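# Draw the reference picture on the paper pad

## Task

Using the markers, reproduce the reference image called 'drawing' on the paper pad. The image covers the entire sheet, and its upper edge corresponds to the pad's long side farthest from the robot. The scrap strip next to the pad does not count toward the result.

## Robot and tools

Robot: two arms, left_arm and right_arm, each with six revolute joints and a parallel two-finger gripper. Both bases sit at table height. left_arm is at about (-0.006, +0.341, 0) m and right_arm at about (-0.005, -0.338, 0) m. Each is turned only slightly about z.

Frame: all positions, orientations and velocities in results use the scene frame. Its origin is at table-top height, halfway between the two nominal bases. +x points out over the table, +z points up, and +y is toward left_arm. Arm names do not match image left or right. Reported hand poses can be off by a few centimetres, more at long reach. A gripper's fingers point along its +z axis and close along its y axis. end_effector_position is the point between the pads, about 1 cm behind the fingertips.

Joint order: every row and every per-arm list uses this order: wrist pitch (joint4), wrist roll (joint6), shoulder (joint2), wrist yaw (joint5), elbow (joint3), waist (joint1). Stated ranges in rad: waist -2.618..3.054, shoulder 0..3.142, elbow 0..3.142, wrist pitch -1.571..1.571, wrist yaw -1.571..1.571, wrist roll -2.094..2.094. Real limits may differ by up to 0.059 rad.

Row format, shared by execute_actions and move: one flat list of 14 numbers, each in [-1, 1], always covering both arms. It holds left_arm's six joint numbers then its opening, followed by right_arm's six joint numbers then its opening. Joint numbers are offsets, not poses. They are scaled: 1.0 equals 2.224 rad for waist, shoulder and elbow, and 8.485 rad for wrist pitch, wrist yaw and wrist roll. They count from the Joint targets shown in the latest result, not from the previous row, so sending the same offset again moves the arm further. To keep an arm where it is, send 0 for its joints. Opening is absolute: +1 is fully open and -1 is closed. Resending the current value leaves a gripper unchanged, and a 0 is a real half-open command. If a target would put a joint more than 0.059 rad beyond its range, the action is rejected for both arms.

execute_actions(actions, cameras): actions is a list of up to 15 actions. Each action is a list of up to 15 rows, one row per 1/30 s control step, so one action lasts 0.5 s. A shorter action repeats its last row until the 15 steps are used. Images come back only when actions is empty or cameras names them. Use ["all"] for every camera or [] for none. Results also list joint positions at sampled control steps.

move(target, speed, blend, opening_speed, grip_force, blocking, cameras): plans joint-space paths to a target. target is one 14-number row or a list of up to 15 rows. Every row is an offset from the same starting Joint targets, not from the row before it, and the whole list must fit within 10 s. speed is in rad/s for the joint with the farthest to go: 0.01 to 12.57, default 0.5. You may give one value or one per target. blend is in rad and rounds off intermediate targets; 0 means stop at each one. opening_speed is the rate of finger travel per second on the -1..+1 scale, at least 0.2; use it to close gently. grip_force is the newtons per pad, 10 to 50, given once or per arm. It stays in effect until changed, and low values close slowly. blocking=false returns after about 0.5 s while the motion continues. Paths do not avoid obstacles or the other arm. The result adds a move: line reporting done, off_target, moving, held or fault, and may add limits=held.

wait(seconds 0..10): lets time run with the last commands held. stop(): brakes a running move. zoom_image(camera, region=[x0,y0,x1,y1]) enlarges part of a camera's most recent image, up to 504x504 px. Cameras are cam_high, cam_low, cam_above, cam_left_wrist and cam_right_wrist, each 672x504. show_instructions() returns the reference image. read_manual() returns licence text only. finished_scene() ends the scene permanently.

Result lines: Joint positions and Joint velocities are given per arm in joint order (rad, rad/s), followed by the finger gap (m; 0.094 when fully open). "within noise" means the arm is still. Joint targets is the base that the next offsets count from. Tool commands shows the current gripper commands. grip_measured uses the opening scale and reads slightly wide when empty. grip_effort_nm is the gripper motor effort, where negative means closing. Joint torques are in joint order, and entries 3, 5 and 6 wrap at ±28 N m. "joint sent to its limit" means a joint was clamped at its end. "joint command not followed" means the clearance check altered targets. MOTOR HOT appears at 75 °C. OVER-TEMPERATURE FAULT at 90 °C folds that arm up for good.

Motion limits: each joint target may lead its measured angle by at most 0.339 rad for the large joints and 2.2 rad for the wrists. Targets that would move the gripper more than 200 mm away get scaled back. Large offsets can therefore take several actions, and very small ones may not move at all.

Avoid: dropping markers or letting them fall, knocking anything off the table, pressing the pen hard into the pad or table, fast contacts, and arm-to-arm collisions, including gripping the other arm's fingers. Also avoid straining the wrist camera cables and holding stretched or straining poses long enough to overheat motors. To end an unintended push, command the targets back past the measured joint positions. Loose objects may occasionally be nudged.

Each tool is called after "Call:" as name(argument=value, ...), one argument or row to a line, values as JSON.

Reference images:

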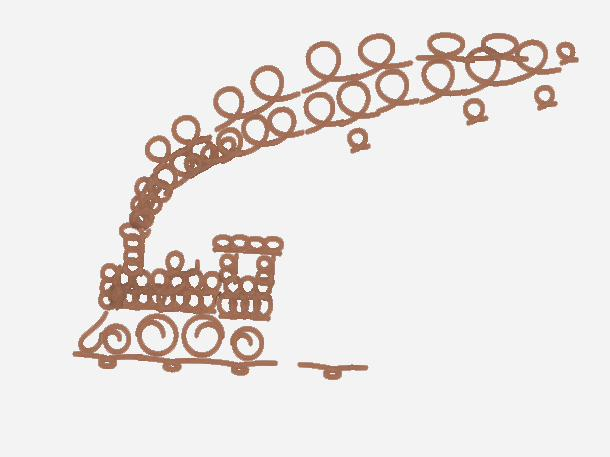

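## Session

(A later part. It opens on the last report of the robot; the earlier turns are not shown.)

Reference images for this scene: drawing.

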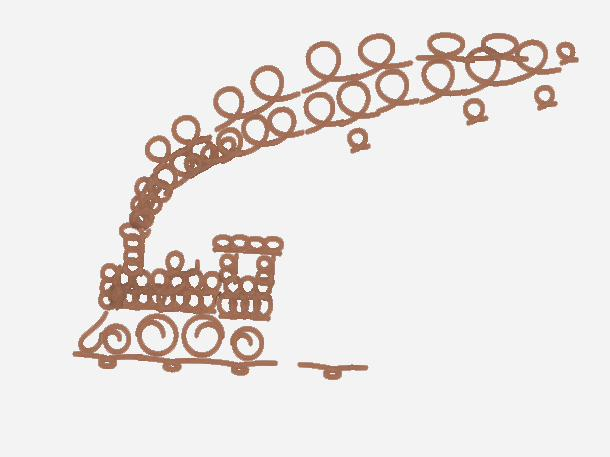

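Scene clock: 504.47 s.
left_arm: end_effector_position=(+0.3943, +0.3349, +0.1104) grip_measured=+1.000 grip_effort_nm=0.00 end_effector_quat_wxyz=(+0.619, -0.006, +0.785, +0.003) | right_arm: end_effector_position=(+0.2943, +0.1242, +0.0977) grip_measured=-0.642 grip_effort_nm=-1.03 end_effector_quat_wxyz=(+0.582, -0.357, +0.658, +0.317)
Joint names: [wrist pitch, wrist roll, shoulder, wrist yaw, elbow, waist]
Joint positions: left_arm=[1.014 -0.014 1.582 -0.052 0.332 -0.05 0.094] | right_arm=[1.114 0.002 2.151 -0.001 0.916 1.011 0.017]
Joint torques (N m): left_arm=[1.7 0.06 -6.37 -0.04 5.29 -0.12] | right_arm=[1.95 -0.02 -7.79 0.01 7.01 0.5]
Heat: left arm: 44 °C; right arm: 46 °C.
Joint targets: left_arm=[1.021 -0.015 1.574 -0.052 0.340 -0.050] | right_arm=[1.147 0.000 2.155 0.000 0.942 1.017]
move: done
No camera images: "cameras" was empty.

Call:
move(
  target=[0,0,0,0,0,0,1,0,0,0,0,0,-0.28,-0.9],
  speed=0.9,
  cameras=["cam_above"],
)

Call:
zoom_image(
  camera="cam_above",
  region=[205, 265, 345, 385],
)

Call:
zoom_image(
  camera="cam_above",
  region=[235, 325, 295, 375],
)

Scene clock: 506.33 s.
left_arm: end_effector_position=(+0.3943, +0.3349, +0.1104) grip_measured=+1.000 grip_effort_nm=0.00 end_effector_quat_wxyz=(+0.619, -0.006, +0.785, +0.003) | right_arm: end_effector_position=(+0.5083, -0.1380, +0.0979) grip_measured=-0.642 grip_effort_nm=-1.03 end_effector_quat_wxyz=(+0.652, -0.136, +0.736, +0.120)
Joint names: [wrist pitch, wrist roll, shoulder, wrist yaw, elbow, waist]
Joint positions: left_arm=[1.014 -0.014 1.582 -0.052 0.332 -0.05 0.094] | right_arm=[1.115 0.001 2.151 0.009 0.916 0.39 0.017]
Joint torques (N m): left_arm=[1.63 0.05 -6.52 -0.04 5.26 -0.02] | right_arm=[1.96 -0.02 -7.8 -0.09 6.99 0.35]
Heat: left arm: 44 °C; right arm: 46 °C.
Joint targets: left_arm=[1.021 -0.015 1.574 -0.052 0.340 -0.050] | right_arm=[1.147 0.000 2.155 0.000 0.942 0.394]
move: done
Images, in order (width x height): cam_above 672x504.

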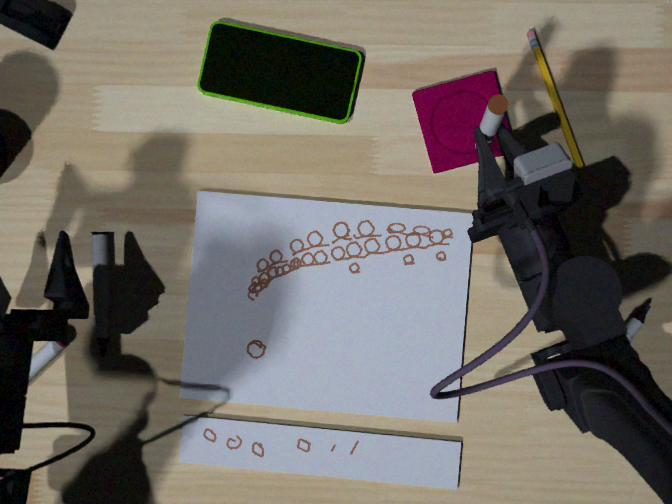

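Scaled by 3.600 from the camera's 672x504 image, which has a finer 960x720 frame.

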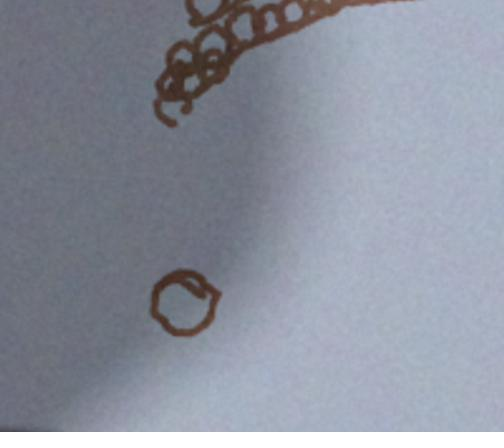

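Scaled by 8.400 from the camera's 672x504 image, which has a finer 960x720 frame.

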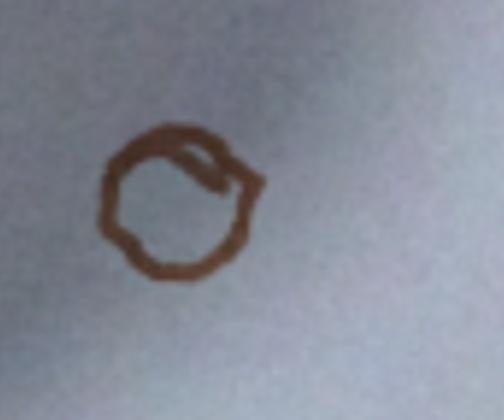

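Call:
move(
  target=[
    [0,0,0,0,0,0,1,0,0,-0.04928,0,-0.058074,0.277119,-0.9],
    [0,0,0,0,0,0,1,0,0,-0.058404,0,-0.070722,0.261392,-0.9],
    [0,0,0,0,0,0,1,-0.015616,0,-0.058404,0,-0.070722,0.261392,-0.9],
  ],
  speed=[0.8,0.04,0.15],
  blend=[0.003,0,0],
  cameras=[],
)

Call:
move(
  target=[
    [0,0,0,0,0,0,1,0,0,-0.001278,0,-0.00178,-0.001643,-0.9],
    [0,0,0,0,0,0,1,0,0,0.016656,0,0.013557,-0.001643,-0.9],
    [0,0,0,0,0,0,1,0,0,0.017251,0,0.014364,-0.00478,-0.9],
    [0,0,0,0,0,0,1,0,0,0.021771,0,0.020501,-0.00693,-0.9],
    [0,0,0,0,0,0,1,0,0,0.021771,0,0.020501,0.003592,-0.9],
    [0,0,0,0,0,0,1,0,0,0.029004,0,0.030321,0.00395,-0.9],
    [0,0,0,0,0,0,1,0,0,0.034095,0,0.037234,0.008879,-0.9],
    [0,0,0,0,0,0,1,0,0,0.015611,0,0.021742,0.008879,-0.9],
    [0,0,0,0,0,0,1,0,0,0.012115,0,0.016873,0.014805,-0.9],
    [0,0,0,0,0,0,1,0,0,0.003675,0,0.005119,0.017371,-0.9],
    [0,0,0,0,0,0,1,0,0,0.003675,0,0.005119,0.006849,-0.9],
    [0,0,0,0,0,0,1,0,0,-0.004765,0,-0.006635,0.004443,-0.9],
    [0,0,0,0,0,0,1,0,0,-0.008261,0,-0.011504,-0.001643,-0.9],
    [0,0,0,0,0,0,1,0,0,0.009447,0,0.003768,-0.001643,-0.9],
  ],
  speed=[0.035,0.1,0.035,0.035,0.1,0.035,0.035,0.1,0.04,0.04,0.1,0.04,0.04,0.1],
  blend=[0.001,0.001,0.001,0.001,0.001,0.001,0.001,0.001,0.001,0.001,0.001,0.001,0.001,0],
  cameras=[],
)

Call:
move(
  target=[
    [0,0,0,0,0,0,1,0,0,0.00361,0,0.004901,-0.006086,-0.9],
    [0,0,0,0,0,0,1,0,0,0.012324,0,0.016733,-0.008492,-0.9],
    [0,0,0,0,0,0,1,0,0,0.012324,0,0.016733,0.00203,-0.9],
    [0,0,0,0,0,0,1,0,0,0.021038,0,0.028565,0.004596,-0.9],
    [0,0,0,0,0,0,1,0,0,0.024648,0,0.033466,0.010522,-0.9],
    [0,0,0,0,0,0,1,0.015616,0,0.024648,0,0.033466,0.010522,-0.9],
  ],
  speed=[0.04,0.04,0.1,0.04,0.04,0.3],
  blend=[0.001,0.001,0.001,0.001,0,0],
  cameras=[],
)

Scene clock: 512.10 s.
left_arm: end_effector_position=(+0.3943, +0.3349, +0.1104) grip_measured=+1.000 grip_effort_nm=0.00 end_effector_quat_wxyz=(+0.619, -0.006, +0.785, +0.003) | right_arm: end_effector_position=(+0.2878, +0.0889, +0.0774) grip_measured=-0.642 grip_effort_nm=-1.03 end_effector_quat_wxyz=(+0.547, -0.366, +0.695, +0.289)
Joint names: [wrist pitch, wrist roll, shoulder, wrist yaw, elbow, waist]
Joint positions: left_arm=[1.014 -0.014 1.582 -0.052 0.332 -0.05 0.094] | right_arm=[1.029 0.001 2.058 -0.004 0.792 0.983 0.017]
Joint torques (N m): left_arm=[1.63 0.04 -6.3 0 5.38 -0.08] | right_arm=[1.53 -0.02 -9.84 0.04 3.88 -0.68]
Heat: left arm: 44 °C; right arm: 46 °C.
Joint targets: left_arm=[1.021 -0.015 1.574 -0.052 0.340 -0.050] | right_arm=[1.015 0.000 2.026 -0.001 0.785 0.975]
move: done
No camera images: "cameras" was empty.

Scene clock: 517.77 s.
left_arm: end_effector_position=(+0.3943, +0.3349, +0.1104) grip_measured=+1.000 grip_effort_nm=0.00 end_effector_quat_wxyz=(+0.619, -0.006, +0.785, +0.003) | right_arm: end_effector_position=(+0.2871, +0.0828, +0.0771) grip_measured=-0.642 grip_effort_nm=-1.03 end_effector_quat_wxyz=(+0.545, -0.365, +0.699, +0.286)
Joint names: [wrist pitch, wrist roll, shoulder, wrist yaw, elbow, waist]
Joint positions: left_arm=[1.014 -0.014 1.582 -0.052 0.332 -0.05 0.094] | right_arm=[1.025 0.001 2.04 -0.002 0.771 0.978 0.017]
Joint torques (N m): left_arm=[1.63 0.05 -6.49 -0.04 5.29 -0.02] | right_arm=[1.56 -0.02 -6.79 0.02 6.52 -0.54]
Heat: left arm: 44 °C; right arm: 46 °C.
Joint targets: left_arm=[1.021 -0.015 1.574 -0.052 0.340 -0.050] | right_arm=[1.014 0.000 2.047 0.000 0.793 0.972]
move: done
No camera images: "cameras" was empty.

Scene clock: 521.33 s.
left_arm: end_effector_position=(+0.3943, +0.3349, +0.1104) grip_measured=+1.000 grip_effort_nm=0.00 end_effector_quat_wxyz=(+0.619, -0.006, +0.785, +0.003) | right_arm: end_effector_position=(+0.2946, +0.1035, +0.0972) grip_measured=-0.642 grip_effort_nm=-1.03 end_effector_quat_wxyz=(+0.579, -0.353, +0.668, +0.307)
Joint names: [wrist pitch, wrist roll, shoulder, wrist yaw, elbow, waist]
Joint positions: left_arm=[1.014 -0.014 1.582 -0.052 0.332 -0.05 0.094] | right_arm=[1.114 0.001 2.097 -0.002 0.842 0.989 0.017]
Joint torques (N m): left_arm=[1.66 0.04 -6.37 -0.03 5.38 -0.06] | right_arm=[1.96 -0.02 -7.38 0.02 6.9 0.51]
Heat: left arm: 44 °C; right arm: 46 °C.
Joint targets: left_arm=[1.021 -0.015 1.574 -0.052 0.340 -0.050] | right_arm=[1.147 0.000 2.102 0.000 0.868 0.995]
move: done
No camera images: "cameras" was empty.

Call:
move(
  target=[
    [0,0,0,0,0,0,1,0,0,-0.050152,0,-0.058983,-0.000616,-0.9],
    [0,0,0,0,0,0,1,0,0,-0.059171,0,-0.07164,-0.01636,-0.9],
    [0,0,0,0,0,0,1,-0.015616,0,-0.059171,0,-0.07164,-0.01636,-0.9],
  ],
  speed=[0.4,0.04,0.15],
  blend=[0.003,0,0],
  cameras=[],
)

Call:
move(
  target=[
    [0,0,0,0,0,0,1,0,0,-0.001096,0,-0.00149,-0.001223,-0.9],
    [0,0,0,0,0,0,1,0,0,0.015995,0,0.01365,-0.001223,-0.9],
    [0,0,0,0,0,0,1,0,0,0.016445,0,0.014247,-0.003673,-0.9],
    [0,0,0,0,0,0,1,0,0,0.019854,0,0.01876,-0.005588,-0.9],
    [0,0,0,0,0,0,1,0,0,0.019854,0,0.01876,0.004934,-0.9],
    [0,0,0,0,0,0,1,0,0,0.025763,0,0.026584,0.005114,-0.9],
    [0,0,0,0,0,0,1,0,0,0.029818,0,0.031953,0.009299,-0.9],
    [0,0,0,0,0,0,1,0,0,0.012271,0,0.016692,0.009299,-0.9],
    [0,0,0,0,0,0,1,0,0,0.009449,0,0.012854,0.014281,-0.9],
    [0,0,0,0,0,0,1,0,0,0.002636,0,0.003586,0.016423,-0.9],
    [0,0,0,0,0,0,1,0,0,0.002636,0,0.003586,0.005901,-0.9],
    [0,0,0,0,0,0,1,0,0,-0.004177,0,-0.005682,0.003871,-0.9],
    [0,0,0,0,0,0,1,0,0,-0.006999,0,-0.00952,-0.001223,-0.9],
    [0,0,0,0,0,0,1,0,0,0.00989,0,0.005567,-0.001223,-0.9],
  ],
  speed=[0.035,0.1,0.035,0.035,0.1,0.035,0.035,0.1,0.04,0.04,0.1,0.04,0.04,0.1],
  blend=[0.001,0.001,0.001,0.001,0.001,0.001,0.001,0.001,0.001,0.001,0.001,0.001,0.001,0],
  cameras=[],
)

Call:
move(
  target=[
    [0,0,0,0,0,0,1,0,0,0.002918,0,0.003864,-0.005094,-0.9],
    [0,0,0,0,0,0,1,0,0,0.009964,0,0.013193,-0.007124,-0.9],
    [0,0,0,0,0,0,1,0,0,0.009964,0,0.013193,0.003398,-0.9],
    [0,0,0,0,0,0,1,0,0,0.01701,0,0.022522,0.00554,-0.9],
    [0,0,0,0,0,0,1,0,0,0.019928,0,0.026386,0.010522,-0.9],
    [0,0,0,0,0,0,1,0.015616,0,0.019928,0,0.026386,0.010522,-0.9],
  ],
  speed=[0.04,0.04,0.1,0.04,0.04,0.3],
  blend=[0.001,0.001,0.001,0.001,0,0],
  cameras=[],
)

Scene clock: 525.87 s.
left_arm: end_effector_position=(+0.3943, +0.3349, +0.1104) grip_measured=+1.000 grip_effort_nm=0.00 end_effector_quat_wxyz=(+0.619, -0.006, +0.785, +0.003) | right_arm: end_effector_position=(+0.2848, +0.0678, +0.0767) grip_measured=-0.642 grip_effort_nm=-1.03 end_effector_quat_wxyz=(+0.543, -0.362, +0.704, +0.280)
Joint names: [wrist pitch, wrist roll, shoulder, wrist yaw, elbow, waist]
Joint positions: left_arm=[1.014 -0.014 1.582 -0.052 0.332 -0.05 0.094] | right_arm=[1.029 0.001 2.001 -0.002 0.715 0.965 0.017]
Joint torques (N m): left_arm=[1.64 0.03 -6.42 -0.07 5.23 0.05] | right_arm=[1.54 -0.02 -9.26 0.02 3.79 -0.55]
Heat: left arm: 44 °C; right arm: 46 °C.
Joint targets: left_arm=[1.021 -0.015 1.574 -0.052 0.340 -0.050] | right_arm=[1.015 0.000 1.970 0.000 0.709 0.959]
move: done
No camera images: "cameras" was empty.

Scene clock: 530.70 s.
left_arm: end_effector_position=(+0.3943, +0.3349, +0.1104) grip_measured=+1.000 grip_effort_nm=0.00 end_effector_quat_wxyz=(+0.619, -0.006, +0.785, +0.003) | right_arm: end_effector_position=(+0.2832, +0.0636, +0.0766) grip_measured=-0.642 grip_effort_nm=-1.03 end_effector_quat_wxyz=(+0.541, -0.362, +0.706, +0.278)
Joint names: [wrist pitch, wrist roll, shoulder, wrist yaw, elbow, waist]
Joint positions: left_arm=[1.014 -0.014 1.582 -0.052 0.332 -0.05 0.094] | right_arm=[1.025 0.001 1.986 -0.001 0.699 0.963 0.017]
Joint torques (N m): left_arm=[1.7 0.04 -6.53 -0.02 5.26 -0.27] | right_arm=[1.57 -0.02 -6.37 0.02 6.41 -0.57]
Heat: left arm: 44 °C; right arm: 46 °C.
Joint targets: left_arm=[1.021 -0.015 1.574 -0.052 0.340 -0.050] | right_arm=[1.015 0.000 1.992 0.000 0.721 0.956]
move: done
No camera images: "cameras" was empty.

Scene clock: 533.90 s.
left_arm: end_effector_position=(+0.3943, +0.3349, +0.1104) grip_measured=+1.000 grip_effort_nm=0.00 end_effector_quat_wxyz=(+0.619, -0.006, +0.785, +0.003) | right_arm: end_effector_position=(+0.2895, +0.0816, +0.0969) grip_measured=-0.642 grip_effort_nm=-1.03 end_effector_quat_wxyz=(+0.574, -0.351, +0.677, +0.299)
Joint names: [wrist pitch, wrist roll, shoulder, wrist yaw, elbow, waist]
Joint positions: left_arm=[1.014 -0.014 1.582 -0.052 0.332 -0.05 0.094] | right_arm=[1.114 0.001 2.032 -0.001 0.754 0.973 0.017]
Joint torques (N m): left_arm=[1.64 0.03 -6.42 -0.04 5.26 -0.16] | right_arm=[1.98 -0.01 -6.84 0.02 6.74 0.53]
Heat: left arm: 44 °C; right arm: 46 °C.
Joint targets: left_arm=[1.021 -0.015 1.574 -0.052 0.340 -0.050] | right_arm=[1.147 0.000 2.036 0.000 0.780 0.980]
move: done
No camera images: "cameras" was empty.

Call:
move(
  target=[
    [0,0,0,0,0,0,1,0,0,0.070928,0,0.110425,0.032794,-0.9],
    [0,0,0,0,0,0,1,0,0,0.042767,0,0.06976,0.017051,-0.9],
    [0,0,0,0,0,0,1,-0.015616,0,0.042767,0,0.06976,0.017051,-0.9],
  ],
  speed=[0.4,0.09,0.15],
  blend=[0.003,0,0],
  cameras=[],
)

Call:
move(
  target=[
    [0,0,0,0,0,0,1,0,0,-0.001064,0,-0.001523,-0.000982,-0.9],
    [0,0,0,0,0,0,1,0,0,0.018645,0,0.014246,-0.000982,-0.9],
    [0,0,0,0,0,0,1,0,0,0.019004,0,0.014747,-0.003023,-0.9],
    [0,0,0,0,0,0,1,0,0,0.022225,0,0.019246,-0.004677,-0.9],
    [0,0,0,0,0,0,1,0,0,0.022225,0,0.019246,0.005845,-0.9],
    [0,0,0,0,0,0,1,0,0,0.027517,0,0.026637,0.006226,-0.9],
    [0,0,0,0,0,0,1,0,0,0.03101,0,0.031515,0.00954,-0.9],
    [0,0,0,0,0,0,1,0,0,0.010916,0,0.015639,0.00954,-0.9],
    [0,0,0,0,0,0,1,0,0,0.008424,0,0.012068,0.013425,-0.9],
    [0,0,0,0,0,0,1,0,0,0.002405,0,0.003446,0.015083,-0.9],
    [0,0,0,0,0,0,1,0,0,0.002405,0,0.003446,0.004561,-0.9],
    [0,0,0,0,0,0,1,0,0,-0.003614,0,-0.005176,0.002972,-0.9],
    [0,0,0,0,0,0,1,0,0,-0.006106,0,-0.008747,-0.000982,-0.9],
    [0,0,0,0,0,0,1,0,0,0.01344,0,0.006976,-0.000982,-0.9],
  ],
  speed=[0.035,0.1,0.035,0.035,0.1,0.035,0.035,0.1,0.04,0.04,0.1,0.04,0.04,0.1],
  blend=[0.001,0.001,0.001,0.001,0.001,0.001,0.001,0.001,0.001,0.001,0.001,0.001,0.001,0],
  cameras=[],
)

Call:
move(
  target=[
    [0,0,0,0,0,0,1,0,0,0.002573,0,0.003594,-0.003954,-0.9],
    [0,0,0,0,0,0,1,0,0,0.008785,0,0.01227,-0.005543,-0.9],
    [0,0,0,0,0,0,1,0,0,0.008785,0,0.01227,0.004979,-0.9],
    [0,0,0,0,0,0,1,0,0,0.014997,0,0.020946,0.006637,-0.9],
    [0,0,0,0,0,0,1,0,0,0.01757,0,0.024539,0.010522,-0.9],
    [0,0,0,0,0,0,1,0.015616,0,0.01757,0,0.024539,0.010522,-0.9],
  ],
  speed=[0.04,0.04,0.1,0.04,0.04,0.3],
  blend=[0.001,0.001,0.001,0.001,0,0],
  cameras=[],
)

Call:
move(
  target=[0,0,0,0,0,0,1,0,0,0,0,0,-0.29,-0.9],
  speed=0.9,
  cameras=["cam_above"],
)

Call:
zoom_image(
  camera="cam_above",
  region=[205, 315, 325, 405],
)

Scene clock: 539.47 s.
left_arm: end_effector_position=(+0.3943, +0.3349, +0.1104) grip_measured=+1.000 grip_effort_nm=0.00 end_effector_quat_wxyz=(+0.619, -0.006, +0.785, +0.003) | right_arm: end_effector_position=(+0.2897, +0.1302, +0.0785) grip_measured=-0.642 grip_effort_nm=-1.03 end_effector_quat_wxyz=(+0.556, -0.373, +0.677, +0.307)
Joint names: [wrist pitch, wrist roll, shoulder, wrist yaw, elbow, waist]
Joint positions: left_arm=[1.014 -0.014 1.582 -0.052 0.332 -0.05 0.094] | right_arm=[1.031 0.001 2.167 -0.001 0.942 1.024 0.017]
Joint torques (N m): left_arm=[1.69 0.03 -6.31 -0.02 5.2 -0.03] | right_arm=[1.49 -0.02 -10.91 0.01 4.08 -0.53]
Heat: left arm: 44 °C; right arm: 46 °C.
Joint targets: left_arm=[1.021 -0.015 1.574 -0.052 0.340 -0.050] | right_arm=[1.015 0.000 2.132 0.000 0.935 1.017]
move: off_target (right_arm); right_arm: the shoulder is farthest, 0.036 rad from its target
No camera images: "cameras" was empty.

Scene clock: 544.17 s.
left_arm: end_effector_position=(+0.3943, +0.3349, +0.1104) grip_measured=+1.000 grip_effort_nm=0.00 end_effector_quat_wxyz=(+0.619, -0.006, +0.785, +0.003) | right_arm: end_effector_position=(+0.2889, +0.1266, +0.0785) grip_measured=-0.642 grip_effort_nm=-1.03 end_effector_quat_wxyz=(+0.554, -0.373, +0.679, +0.305)
Joint names: [wrist pitch, wrist roll, shoulder, wrist yaw, elbow, waist]
Joint positions: left_arm=[1.014 -0.014 1.582 -0.052 0.332 -0.05 0.094] | right_arm=[1.026 0.001 2.154 -0.001 0.927 1.021 0.017]
Joint torques (N m): left_arm=[1.66 0.03 -6.31 -0.04 5.18 -0.06] | right_arm=[1.56 -0.02 -7.64 0.01 6.79 -0.54]
Heat: left arm: 44 °C; right arm: 46 °C.
Joint targets: left_arm=[1.021 -0.015 1.574 -0.052 0.340 -0.050] | right_arm=[1.014 0.000 2.161 0.000 0.951 1.015]
move: done
No camera images: "cameras" was empty.

Scene clock: 547.20 s.
left_arm: end_effector_position=(+0.3943, +0.3349, +0.1104) grip_measured=+1.000 grip_effort_nm=0.00 end_effector_quat_wxyz=(+0.619, -0.006, +0.785, +0.003) | right_arm: end_effector_position=(+0.2915, +0.1424, +0.0978) grip_measured=-0.642 grip_effort_nm=-1.03 end_effector_quat_wxyz=(+0.585, -0.361, +0.649, +0.326)
Joint names: [wrist pitch, wrist roll, shoulder, wrist yaw, elbow, waist]
Joint positions: left_arm=[1.014 -0.014 1.582 -0.052 0.332 -0.05 0.094] | right_arm=[1.114 0.001 2.196 -0.001 0.979 1.032 0.017]
Joint torques (N m): left_arm=[1.65 0.06 -6.57 -0.05 5.22 -0.17] | right_arm=[2 -0.02 -8.13 0.01 7.12 0.51]
Heat: left arm: 44 °C; right arm: 46 °C.
Joint targets: left_arm=[1.021 -0.015 1.574 -0.052 0.340 -0.050] | right_arm=[1.147 0.000 2.200 0.000 1.005 1.039]
move: done
No camera images: "cameras" was empty.

Scene clock: 548.70 s.
left_arm: end_effector_position=(+0.3943, +0.3349, +0.1104) grip_measured=+1.000 grip_effort_nm=0.00 end_effector_quat_wxyz=(+0.619, -0.006, +0.785, +0.003) | right_arm: end_effector_position=(+0.5211, -0.1324, +0.0980) grip_measured=-0.642 grip_effort_nm=-1.03 end_effector_quat_wxyz=(+0.659, -0.135, +0.730, +0.122)
Joint names: [wrist pitch, wrist roll, shoulder, wrist yaw, elbow, waist]
Joint positions: left_arm=[1.014 -0.014 1.582 -0.052 0.332 -0.05 0.094] | right_arm=[1.115 0.001 2.196 0.008 0.979 0.39 0.017]
Joint torques (N m): left_arm=[1.7 0.04 -6.42 -0.02 5.33 0.01] | right_arm=[1.96 -0.01 -8.13 -0.08 7.1 0.27]
Heat: left arm: 44 °C; right arm: 46 °C.
Joint targets: left_arm=[1.021 -0.015 1.574 -0.052 0.340 -0.050] | right_arm=[1.147 0.000 2.200 -0.001 1.005 0.394]
move: done
Images, in order (width x height): cam_above 672x504.

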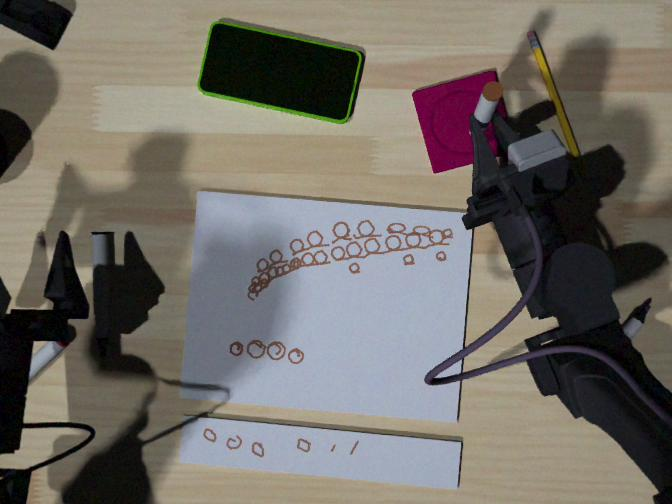

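Scaled by 4.200 from the camera's 672x504 image, which has a finer 960x720 frame.

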